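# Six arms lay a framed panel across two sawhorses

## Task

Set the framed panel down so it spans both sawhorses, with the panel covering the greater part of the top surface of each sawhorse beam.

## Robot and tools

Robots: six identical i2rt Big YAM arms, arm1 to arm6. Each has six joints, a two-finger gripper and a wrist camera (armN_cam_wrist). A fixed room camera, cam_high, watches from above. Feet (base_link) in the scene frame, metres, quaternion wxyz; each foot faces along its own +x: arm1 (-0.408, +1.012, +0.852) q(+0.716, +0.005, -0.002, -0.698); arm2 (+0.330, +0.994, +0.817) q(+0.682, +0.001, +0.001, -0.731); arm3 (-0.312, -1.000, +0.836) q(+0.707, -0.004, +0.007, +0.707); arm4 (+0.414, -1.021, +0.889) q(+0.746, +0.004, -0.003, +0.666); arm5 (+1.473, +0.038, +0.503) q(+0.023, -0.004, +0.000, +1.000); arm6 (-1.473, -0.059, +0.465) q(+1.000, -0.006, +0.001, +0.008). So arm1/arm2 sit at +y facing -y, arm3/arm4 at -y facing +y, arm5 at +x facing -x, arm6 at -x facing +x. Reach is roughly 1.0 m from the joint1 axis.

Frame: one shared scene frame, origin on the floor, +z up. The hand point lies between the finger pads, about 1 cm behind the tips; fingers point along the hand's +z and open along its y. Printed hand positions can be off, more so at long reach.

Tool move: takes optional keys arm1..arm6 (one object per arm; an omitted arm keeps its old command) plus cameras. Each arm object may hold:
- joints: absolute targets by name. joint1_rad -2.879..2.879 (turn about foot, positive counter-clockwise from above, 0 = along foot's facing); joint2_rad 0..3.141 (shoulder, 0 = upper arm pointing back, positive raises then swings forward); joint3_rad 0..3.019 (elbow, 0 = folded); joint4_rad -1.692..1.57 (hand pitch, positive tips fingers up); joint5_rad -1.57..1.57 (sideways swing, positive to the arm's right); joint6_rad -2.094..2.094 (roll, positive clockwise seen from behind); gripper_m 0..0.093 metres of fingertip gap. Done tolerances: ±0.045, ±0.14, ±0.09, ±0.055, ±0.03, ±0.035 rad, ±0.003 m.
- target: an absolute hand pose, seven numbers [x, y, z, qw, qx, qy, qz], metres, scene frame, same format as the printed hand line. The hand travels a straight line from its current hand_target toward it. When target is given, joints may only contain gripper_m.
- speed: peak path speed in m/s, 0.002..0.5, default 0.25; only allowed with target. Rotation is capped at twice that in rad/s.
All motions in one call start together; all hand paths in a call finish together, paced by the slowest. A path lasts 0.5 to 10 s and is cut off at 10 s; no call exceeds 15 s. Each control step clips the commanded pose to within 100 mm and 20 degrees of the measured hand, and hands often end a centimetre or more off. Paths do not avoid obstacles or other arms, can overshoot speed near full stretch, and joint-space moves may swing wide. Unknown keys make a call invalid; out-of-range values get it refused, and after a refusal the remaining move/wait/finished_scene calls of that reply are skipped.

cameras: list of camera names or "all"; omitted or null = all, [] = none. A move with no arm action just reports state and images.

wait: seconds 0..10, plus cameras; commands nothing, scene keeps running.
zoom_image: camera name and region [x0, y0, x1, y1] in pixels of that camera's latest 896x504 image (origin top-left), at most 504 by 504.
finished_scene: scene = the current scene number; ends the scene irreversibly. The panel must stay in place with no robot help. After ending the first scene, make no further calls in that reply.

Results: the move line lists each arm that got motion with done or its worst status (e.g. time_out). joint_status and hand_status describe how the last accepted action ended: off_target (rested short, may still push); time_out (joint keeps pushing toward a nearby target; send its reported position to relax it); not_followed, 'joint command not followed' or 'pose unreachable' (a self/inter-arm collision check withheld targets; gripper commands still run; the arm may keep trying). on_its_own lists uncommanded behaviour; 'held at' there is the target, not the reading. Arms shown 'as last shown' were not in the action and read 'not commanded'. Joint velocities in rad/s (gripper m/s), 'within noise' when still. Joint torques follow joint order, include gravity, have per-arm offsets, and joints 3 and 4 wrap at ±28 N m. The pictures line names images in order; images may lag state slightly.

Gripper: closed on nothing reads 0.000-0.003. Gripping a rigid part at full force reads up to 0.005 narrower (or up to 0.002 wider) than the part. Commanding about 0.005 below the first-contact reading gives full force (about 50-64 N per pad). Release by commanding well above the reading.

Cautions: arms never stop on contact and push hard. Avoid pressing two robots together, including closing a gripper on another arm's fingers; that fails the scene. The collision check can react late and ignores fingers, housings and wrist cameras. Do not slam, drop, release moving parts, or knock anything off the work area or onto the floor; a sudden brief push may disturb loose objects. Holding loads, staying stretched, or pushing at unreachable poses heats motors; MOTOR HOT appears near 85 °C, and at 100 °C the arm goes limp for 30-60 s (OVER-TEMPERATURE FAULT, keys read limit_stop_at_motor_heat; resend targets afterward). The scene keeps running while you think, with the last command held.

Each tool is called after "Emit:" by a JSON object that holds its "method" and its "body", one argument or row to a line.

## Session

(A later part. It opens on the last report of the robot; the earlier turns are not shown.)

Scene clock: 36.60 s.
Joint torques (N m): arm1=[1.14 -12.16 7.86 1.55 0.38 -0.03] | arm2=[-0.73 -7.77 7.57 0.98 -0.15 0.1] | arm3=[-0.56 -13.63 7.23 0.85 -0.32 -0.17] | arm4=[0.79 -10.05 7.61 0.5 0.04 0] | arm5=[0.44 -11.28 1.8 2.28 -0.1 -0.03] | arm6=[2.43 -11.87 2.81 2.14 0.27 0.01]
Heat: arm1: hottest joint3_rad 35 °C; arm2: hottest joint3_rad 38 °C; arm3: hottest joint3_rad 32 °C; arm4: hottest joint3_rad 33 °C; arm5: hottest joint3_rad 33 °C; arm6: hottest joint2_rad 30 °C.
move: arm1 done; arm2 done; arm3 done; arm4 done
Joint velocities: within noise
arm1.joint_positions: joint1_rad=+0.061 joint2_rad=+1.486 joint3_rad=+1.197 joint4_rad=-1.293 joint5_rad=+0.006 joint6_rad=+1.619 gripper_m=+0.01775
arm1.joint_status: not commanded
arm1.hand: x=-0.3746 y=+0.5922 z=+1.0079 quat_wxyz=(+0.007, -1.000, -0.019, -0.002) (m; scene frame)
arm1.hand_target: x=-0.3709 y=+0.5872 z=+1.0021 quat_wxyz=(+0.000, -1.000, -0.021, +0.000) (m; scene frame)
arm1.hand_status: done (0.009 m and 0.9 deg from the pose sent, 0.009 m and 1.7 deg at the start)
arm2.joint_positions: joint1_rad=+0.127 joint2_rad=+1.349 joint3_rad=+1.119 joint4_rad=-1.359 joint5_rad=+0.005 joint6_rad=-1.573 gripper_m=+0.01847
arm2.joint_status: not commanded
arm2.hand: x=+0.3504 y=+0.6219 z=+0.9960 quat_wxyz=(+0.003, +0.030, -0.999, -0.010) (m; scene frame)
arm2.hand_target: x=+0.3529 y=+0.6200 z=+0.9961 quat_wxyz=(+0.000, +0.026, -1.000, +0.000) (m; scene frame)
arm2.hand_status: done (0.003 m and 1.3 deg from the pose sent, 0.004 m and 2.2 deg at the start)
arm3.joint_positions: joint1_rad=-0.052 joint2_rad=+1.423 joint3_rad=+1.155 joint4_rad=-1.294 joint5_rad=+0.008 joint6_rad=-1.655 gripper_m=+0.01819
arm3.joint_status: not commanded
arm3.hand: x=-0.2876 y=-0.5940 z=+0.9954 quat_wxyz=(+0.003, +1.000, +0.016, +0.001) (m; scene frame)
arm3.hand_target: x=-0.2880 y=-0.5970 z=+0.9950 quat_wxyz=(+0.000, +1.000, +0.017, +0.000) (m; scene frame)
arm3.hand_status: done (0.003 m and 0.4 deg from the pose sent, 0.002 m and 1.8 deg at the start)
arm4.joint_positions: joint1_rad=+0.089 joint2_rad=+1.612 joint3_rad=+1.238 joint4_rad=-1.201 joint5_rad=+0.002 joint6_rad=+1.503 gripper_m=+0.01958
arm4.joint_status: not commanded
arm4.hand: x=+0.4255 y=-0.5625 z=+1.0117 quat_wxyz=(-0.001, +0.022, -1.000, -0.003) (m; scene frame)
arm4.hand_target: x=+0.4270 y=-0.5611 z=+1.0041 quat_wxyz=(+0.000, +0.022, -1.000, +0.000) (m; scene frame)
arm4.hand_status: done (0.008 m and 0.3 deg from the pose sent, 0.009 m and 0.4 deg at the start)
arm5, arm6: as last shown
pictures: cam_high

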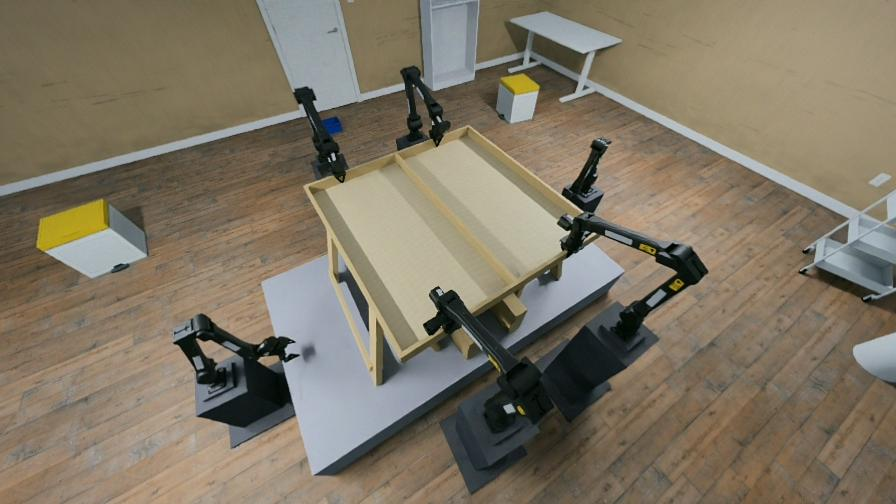

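Emit:
{"method": "move", "body": {
  "arm1": {"joints":{"gripper_m":0.05}},
  "arm2": {"joints":{"gripper_m":0.05}},
  "arm3": {"joints":{"gripper_m":0.05}},
  "arm4": {"joints":{"gripper_m":0.05}},
  "cameras": ["arm1_cam_wrist","arm2_cam_wrist","arm3_cam_wrist","arm4_cam_wrist"]
}}

Emit:
{"method": "move", "body": {
  "arm1": {"target":[-0.374,0.589,1.12,0,0.99978,0.021,0],"speed":0.1},
  "arm2": {"target":[0.351,0.621,1.12,0,-0.026,0.9997,0],"speed":0.1},
  "arm3": {"target":[-0.288,-0.596,1.12,0,0.9998,0.017,0],"speed":0.1},
  "arm4": {"target":[0.4255,-0.562,1.12,0,-0.022,0.99975,0],"speed":0.1}
}}

Emit:
{"method": "zoom_image", "body": {
  "camera": "cam_high",
  "region": [250, 100, 650, 450]
}}

Scene clock: 37.57 s.
Joint torques (N m): arm1=[1.14 -12.16 8.08 0.92 0.31 -0.03] | arm2=[-0.79 -7.88 7.64 0.65 -0.04 0.07] | arm3=[-0.5 -13.51 7.64 0.79 -0.29 -0.17] | arm4=[0.79 -10.34 7.58 0.47 0.05 0.01] | arm5=[0.44 -11.34 1.81 2.28 -0.1 -0.03] | arm6=[2.37 -11.87 2.8 2.14 0.27 0.01]
Heat: arm1: hottest joint3_rad 35 °C; arm2: hottest joint3_rad 38 °C; arm3: hottest joint3_rad 32 °C; arm4: hottest joint3_rad 33 °C; arm5: hottest joint3_rad 33 °C; arm6: hottest joint2_rad 30 °C.
move: arm1 done; arm2 done; arm3 done; arm4 done
Joint velocities: within noise
arm1.joint_positions: joint1_rad=+0.061 joint2_rad=+1.486 joint3_rad=+1.195 joint4_rad=-1.276 joint5_rad=+0.008 joint6_rad=+1.619 gripper_m=+0.04986
arm1.joint_status: all done
arm1.hand: x=-0.3746 y=+0.5890 z=+1.0069 quat_wxyz=(+0.000, -1.000, -0.019, -0.001) (m; scene frame)
arm1.hand_target: x=-0.3710 y=+0.5872 z=+1.0022 quat_wxyz=(+0.000, -1.000, -0.021, +0.000) (m; scene frame)
arm1.hand_status: not commanded
arm2.joint_positions: joint1_rad=+0.127 joint2_rad=+1.349 joint3_rad=+1.118 joint4_rad=-1.350 joint5_rad=+0.001 joint6_rad=-1.570 gripper_m=+0.04980
arm2.joint_status: all done
arm2.hand: x=+0.3511 y=+0.6201 z=+0.9956 quat_wxyz=(+0.001, +0.029, -1.000, -0.006) (m; scene frame)
arm2.hand_target: x=+0.3530 y=+0.6200 z=+0.9960 quat_wxyz=(+0.000, +0.026, -1.000, +0.000) (m; scene frame)
arm2.hand_status: not commanded
arm3.joint_positions: joint1_rad=-0.052 joint2_rad=+1.422 joint3_rad=+1.150 joint4_rad=-1.292 joint5_rad=+0.007 joint6_rad=-1.655 gripper_m=+0.04984
arm3.joint_status: all done
arm3.hand: x=-0.2878 y=-0.5954 z=+0.9940 quat_wxyz=(+0.005, +1.000, +0.016, +0.001) (m; scene frame)
arm3.hand_target: x=-0.2880 y=-0.5970 z=+0.9951 quat_wxyz=(+0.000, +1.000, +0.017, +0.000) (m; scene frame)
arm3.hand_status: not commanded
arm4.joint_positions: joint1_rad=+0.089 joint2_rad=+1.612 joint3_rad=+1.238 joint4_rad=-1.200 joint5_rad=+0.002 joint6_rad=+1.503 gripper_m=+0.04986
arm4.joint_status: all done
arm4.hand: x=+0.4255 y=-0.5622 z=+1.0114 quat_wxyz=(-0.001, +0.022, -1.000, -0.003) (m; scene frame)
arm4.hand_target: x=+0.4270 y=-0.5612 z=+1.0040 quat_wxyz=(+0.000, +0.022, -1.000, +0.000) (m; scene frame)
arm4.hand_status: not commanded
arm5, arm6: as last shown
pictures: arm1_cam_wrist, arm2_cam_wrist, arm3_cam_wrist, arm4_cam_wrist

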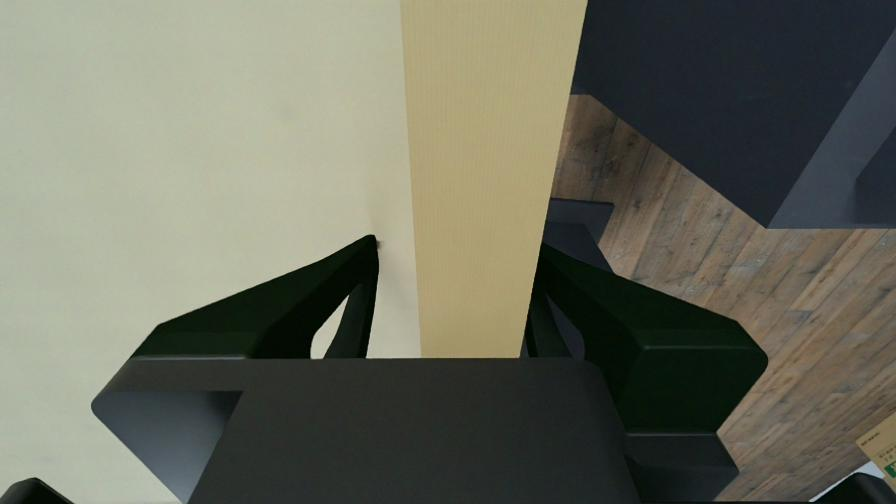

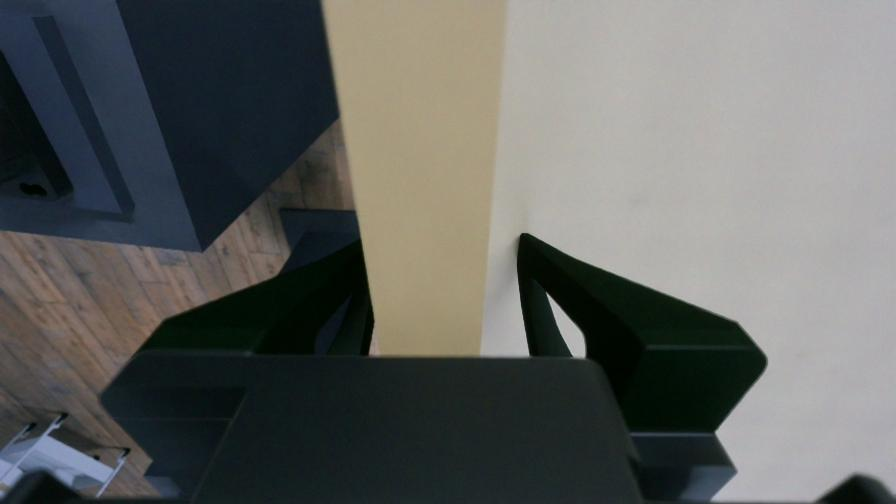

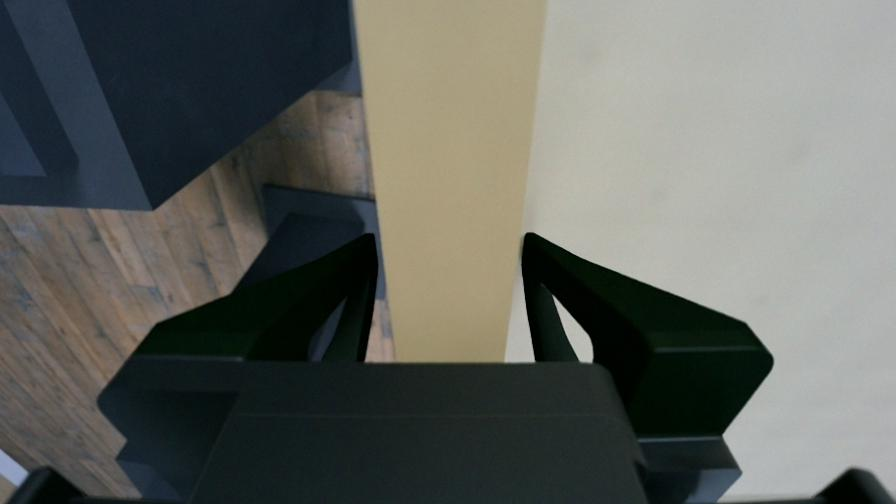

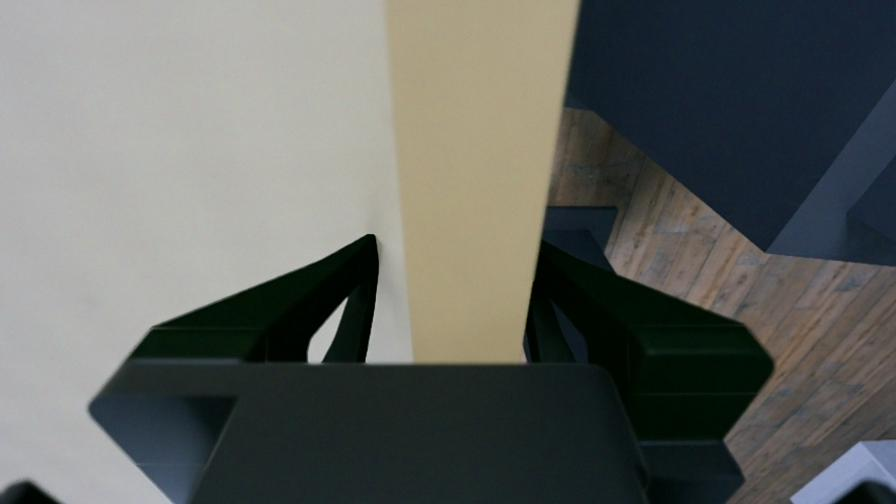

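Scene clock: 39.53 s.
Joint torques (N m): arm1=[0.85 -13.51 11.95 -0.02 0.31 -0.06] | arm2=[-1.26 -7.59 12.42 -0.24 -0.02 0.02] | arm3=[-0.44 -12.75 12.81 0.14 -0.28 -0.16] | arm4=[1.14 -12.16 13.53 -0.47 0.04 0.05] | arm5=[0.44 -11.28 1.83 2.26 -0.1 -0.03] | arm6=[2.43 -11.81 2.81 2.14 0.27 0.01]
Heat: arm1: hottest joint3_rad 35 °C; arm2: hottest joint3_rad 38 °C; arm3: hottest joint3_rad 32 °C; arm4: hottest joint3_rad 34 °C; arm5: hottest joint3_rad 33 °C; arm6: hottest joint2_rad 30 °C.
move: arm1 off_target; arm2 off_target; arm3 off_target; arm4 off_target
Joint velocities: within noise
arm1.joint_positions: joint1_rad=+0.061 joint2_rad=+1.452 joint3_rad=+1.401 joint4_rad=-1.561 joint5_rad=+0.008 joint6_rad=+1.619 gripper_m=+0.04995
arm1.joint_status: not commanded
arm1.hand: x=-0.3763 y=+0.5972 z=+1.0987 quat_wxyz=(+0.022, -1.000, -0.019, +0.000) (m; scene frame)
arm1.hand_target: x=-0.3740 y=+0.5898 z=+1.1198 quat_wxyz=(+0.000, -1.000, -0.021, +0.000) (m; scene frame)
arm1.hand_status: off_target (0.023 m and 2.5 deg from the pose sent, 0.113 m and 0.3 deg at the start)
arm2.joint_positions: joint1_rad=+0.127 joint2_rad=+1.321 joint3_rad=+1.358 joint4_rad=-1.658 joint5_rad=+0.001 joint6_rad=-1.570 gripper_m=+0.04989
arm2.joint_status: not commanded
arm2.hand: x=+0.3505 y=+0.6305 z=+1.0968 quat_wxyz=(+0.002, +0.029, -0.999, -0.026) (m; scene frame)
arm2.hand_target: x=+0.3509 y=+0.6220 z=+1.1196 quat_wxyz=(+0.000, +0.026, -1.000, +0.000) (m; scene frame)
arm2.hand_status: off_target (0.025 m and 3.0 deg from the pose sent, 0.124 m and 0.8 deg at the start)
arm3.joint_positions: joint1_rad=-0.052 joint2_rad=+1.378 joint3_rad=+1.381 joint4_rad=-1.607 joint5_rad=+0.007 joint6_rad=-1.655 gripper_m=+0.04994
arm3.joint_status: not commanded
arm3.hand: x=-0.2879 y=-0.6065 z=+1.0981 quat_wxyz=(+0.025, +1.000, +0.016, +0.000) (m; scene frame)
arm3.hand_target: x=-0.2880 y=-0.5970 z=+1.1198 quat_wxyz=(+0.000, +1.000, +0.017, +0.000) (m; scene frame)
arm3.hand_status: off_target (0.024 m and 2.8 deg from the pose sent, 0.126 m and 0.6 deg at the start)
arm4.joint_positions: joint1_rad=+0.089 joint2_rad=+1.563 joint3_rad=+1.391 joint4_rad=-1.479 joint5_rad=+0.002 joint6_rad=+1.503 gripper_m=+0.04999
arm4.joint_status: not commanded
arm4.hand: x=+0.4252 y=-0.5798 z=+1.0899 quat_wxyz=(+0.001, +0.022, -0.999, +0.036) (m; scene frame)
arm4.hand_target: x=+0.4255 y=-0.5639 z=+1.1199 quat_wxyz=(+0.000, +0.022, -1.000, +0.000) (m; scene frame)
arm4.hand_status: off_target (0.035 m and 4.1 deg from the pose sent, 0.108 m and 0.4 deg at the start)
arm5, arm6: as last shown
pictures: arm1_cam_wrist, arm2_cam_wrist, arm3_cam_wrist, arm4_cam_wrist, arm5_cam_wrist, arm6_cam_wrist, cam_high

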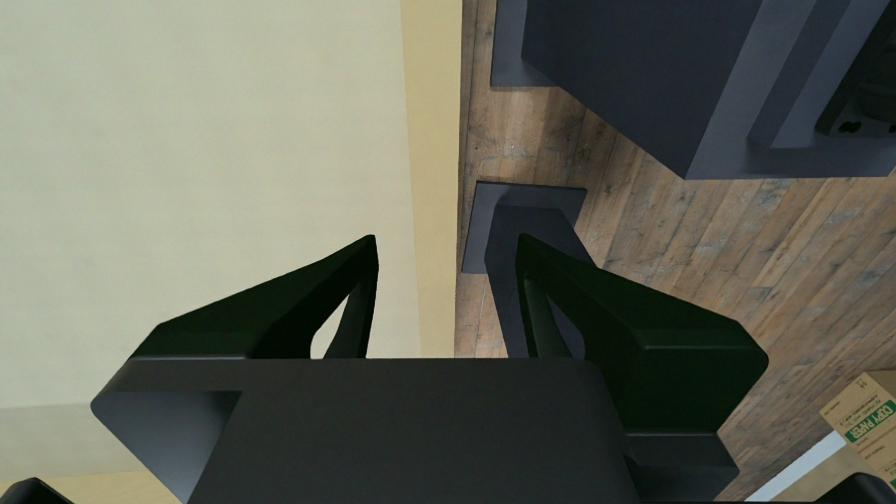

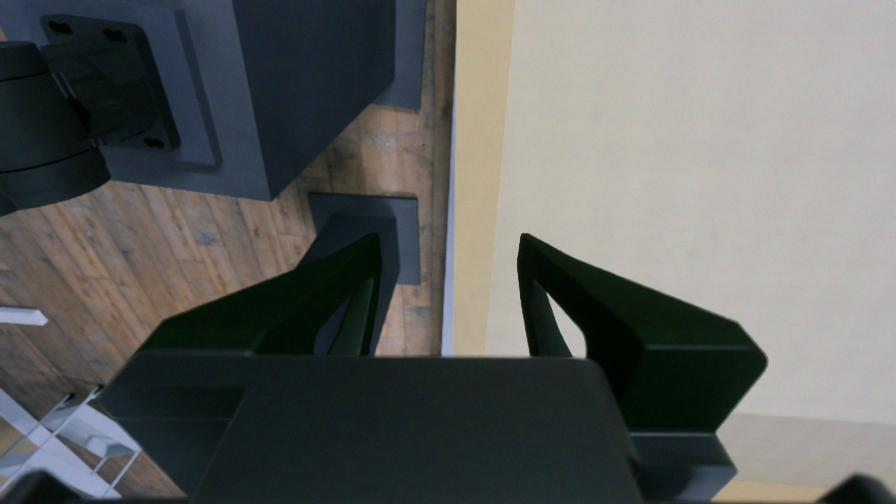

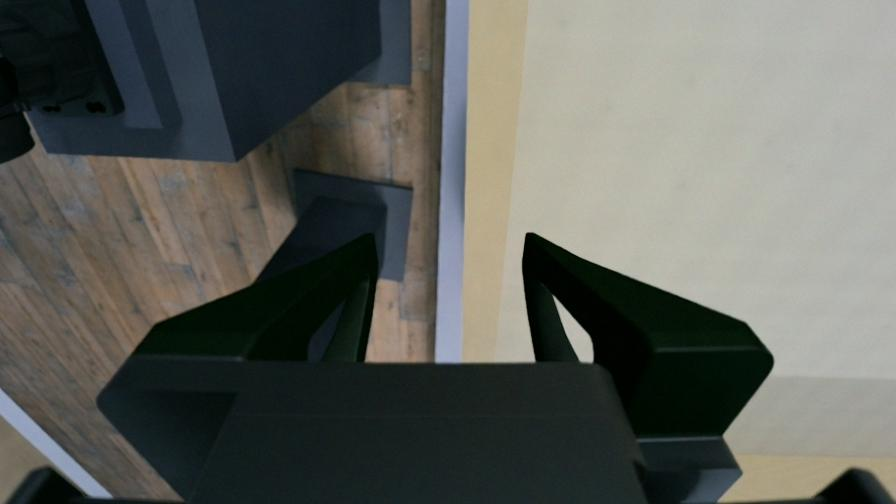

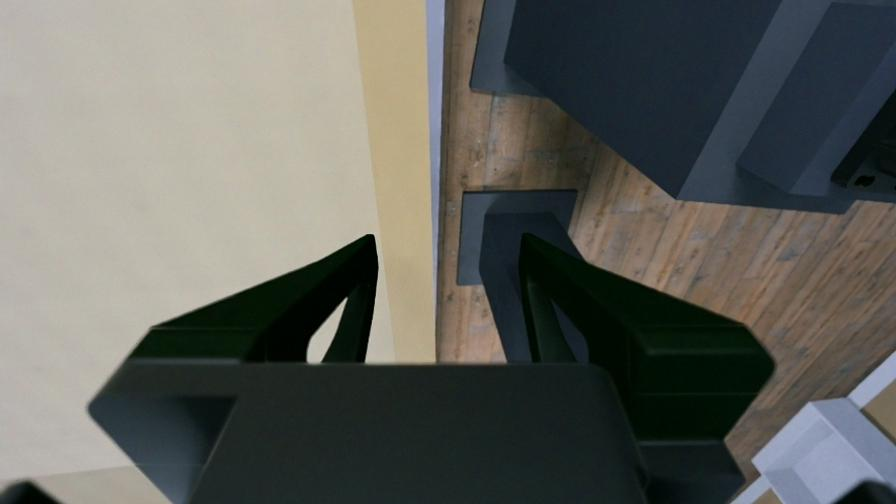

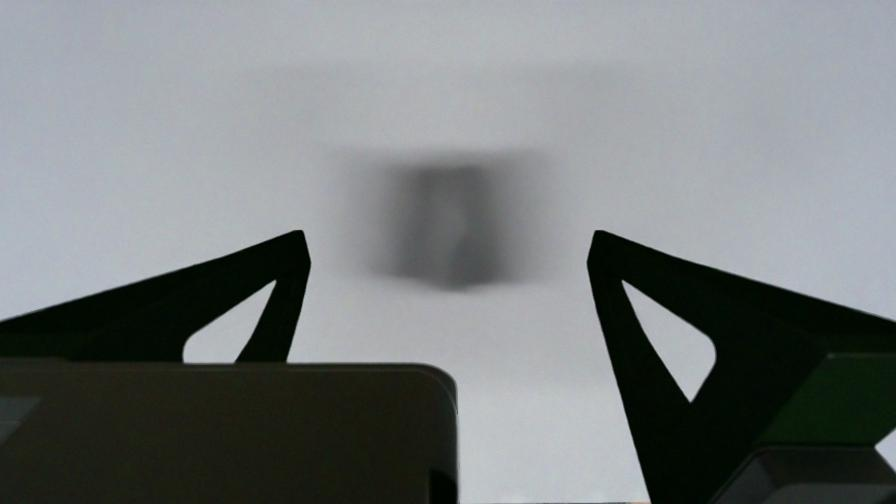

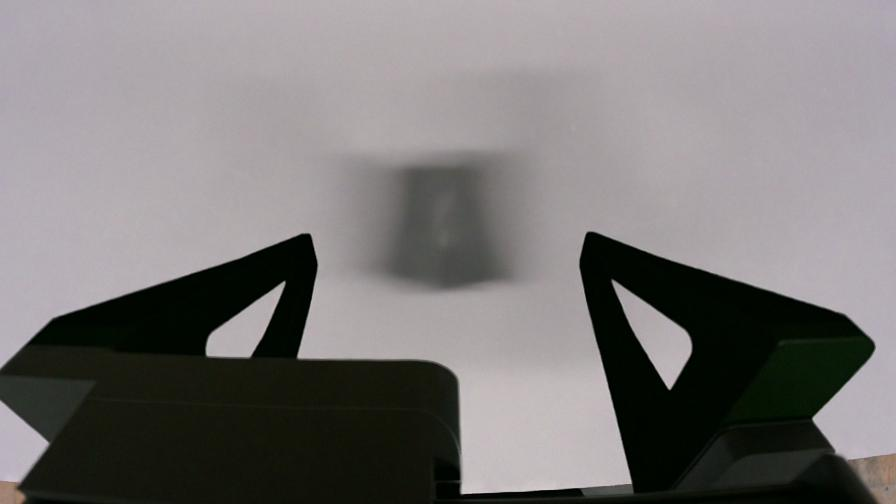

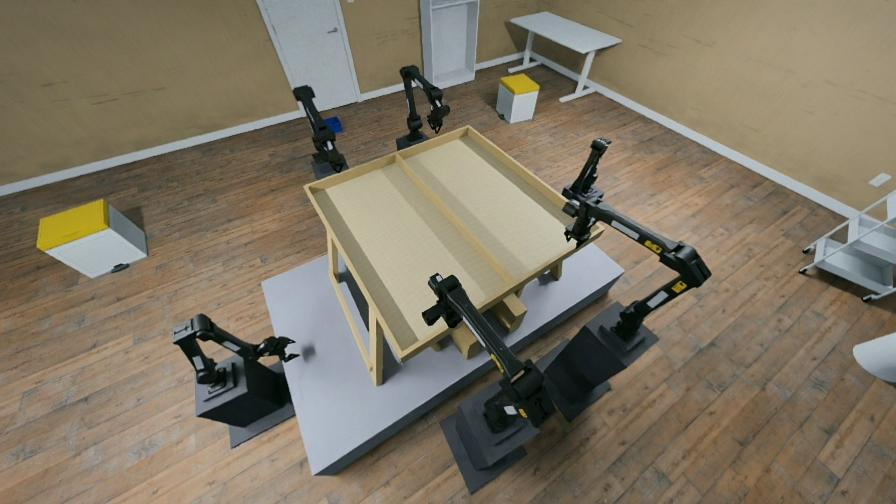

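Scaled by 1.260.

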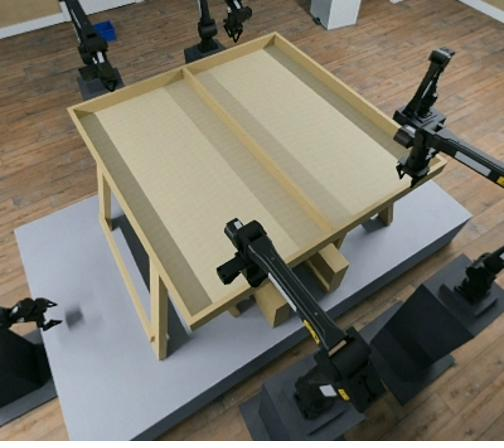

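Emit:
{"method": "finished_scene", "body": {
  "scene": 3
}}

The scene is finished: the task was done.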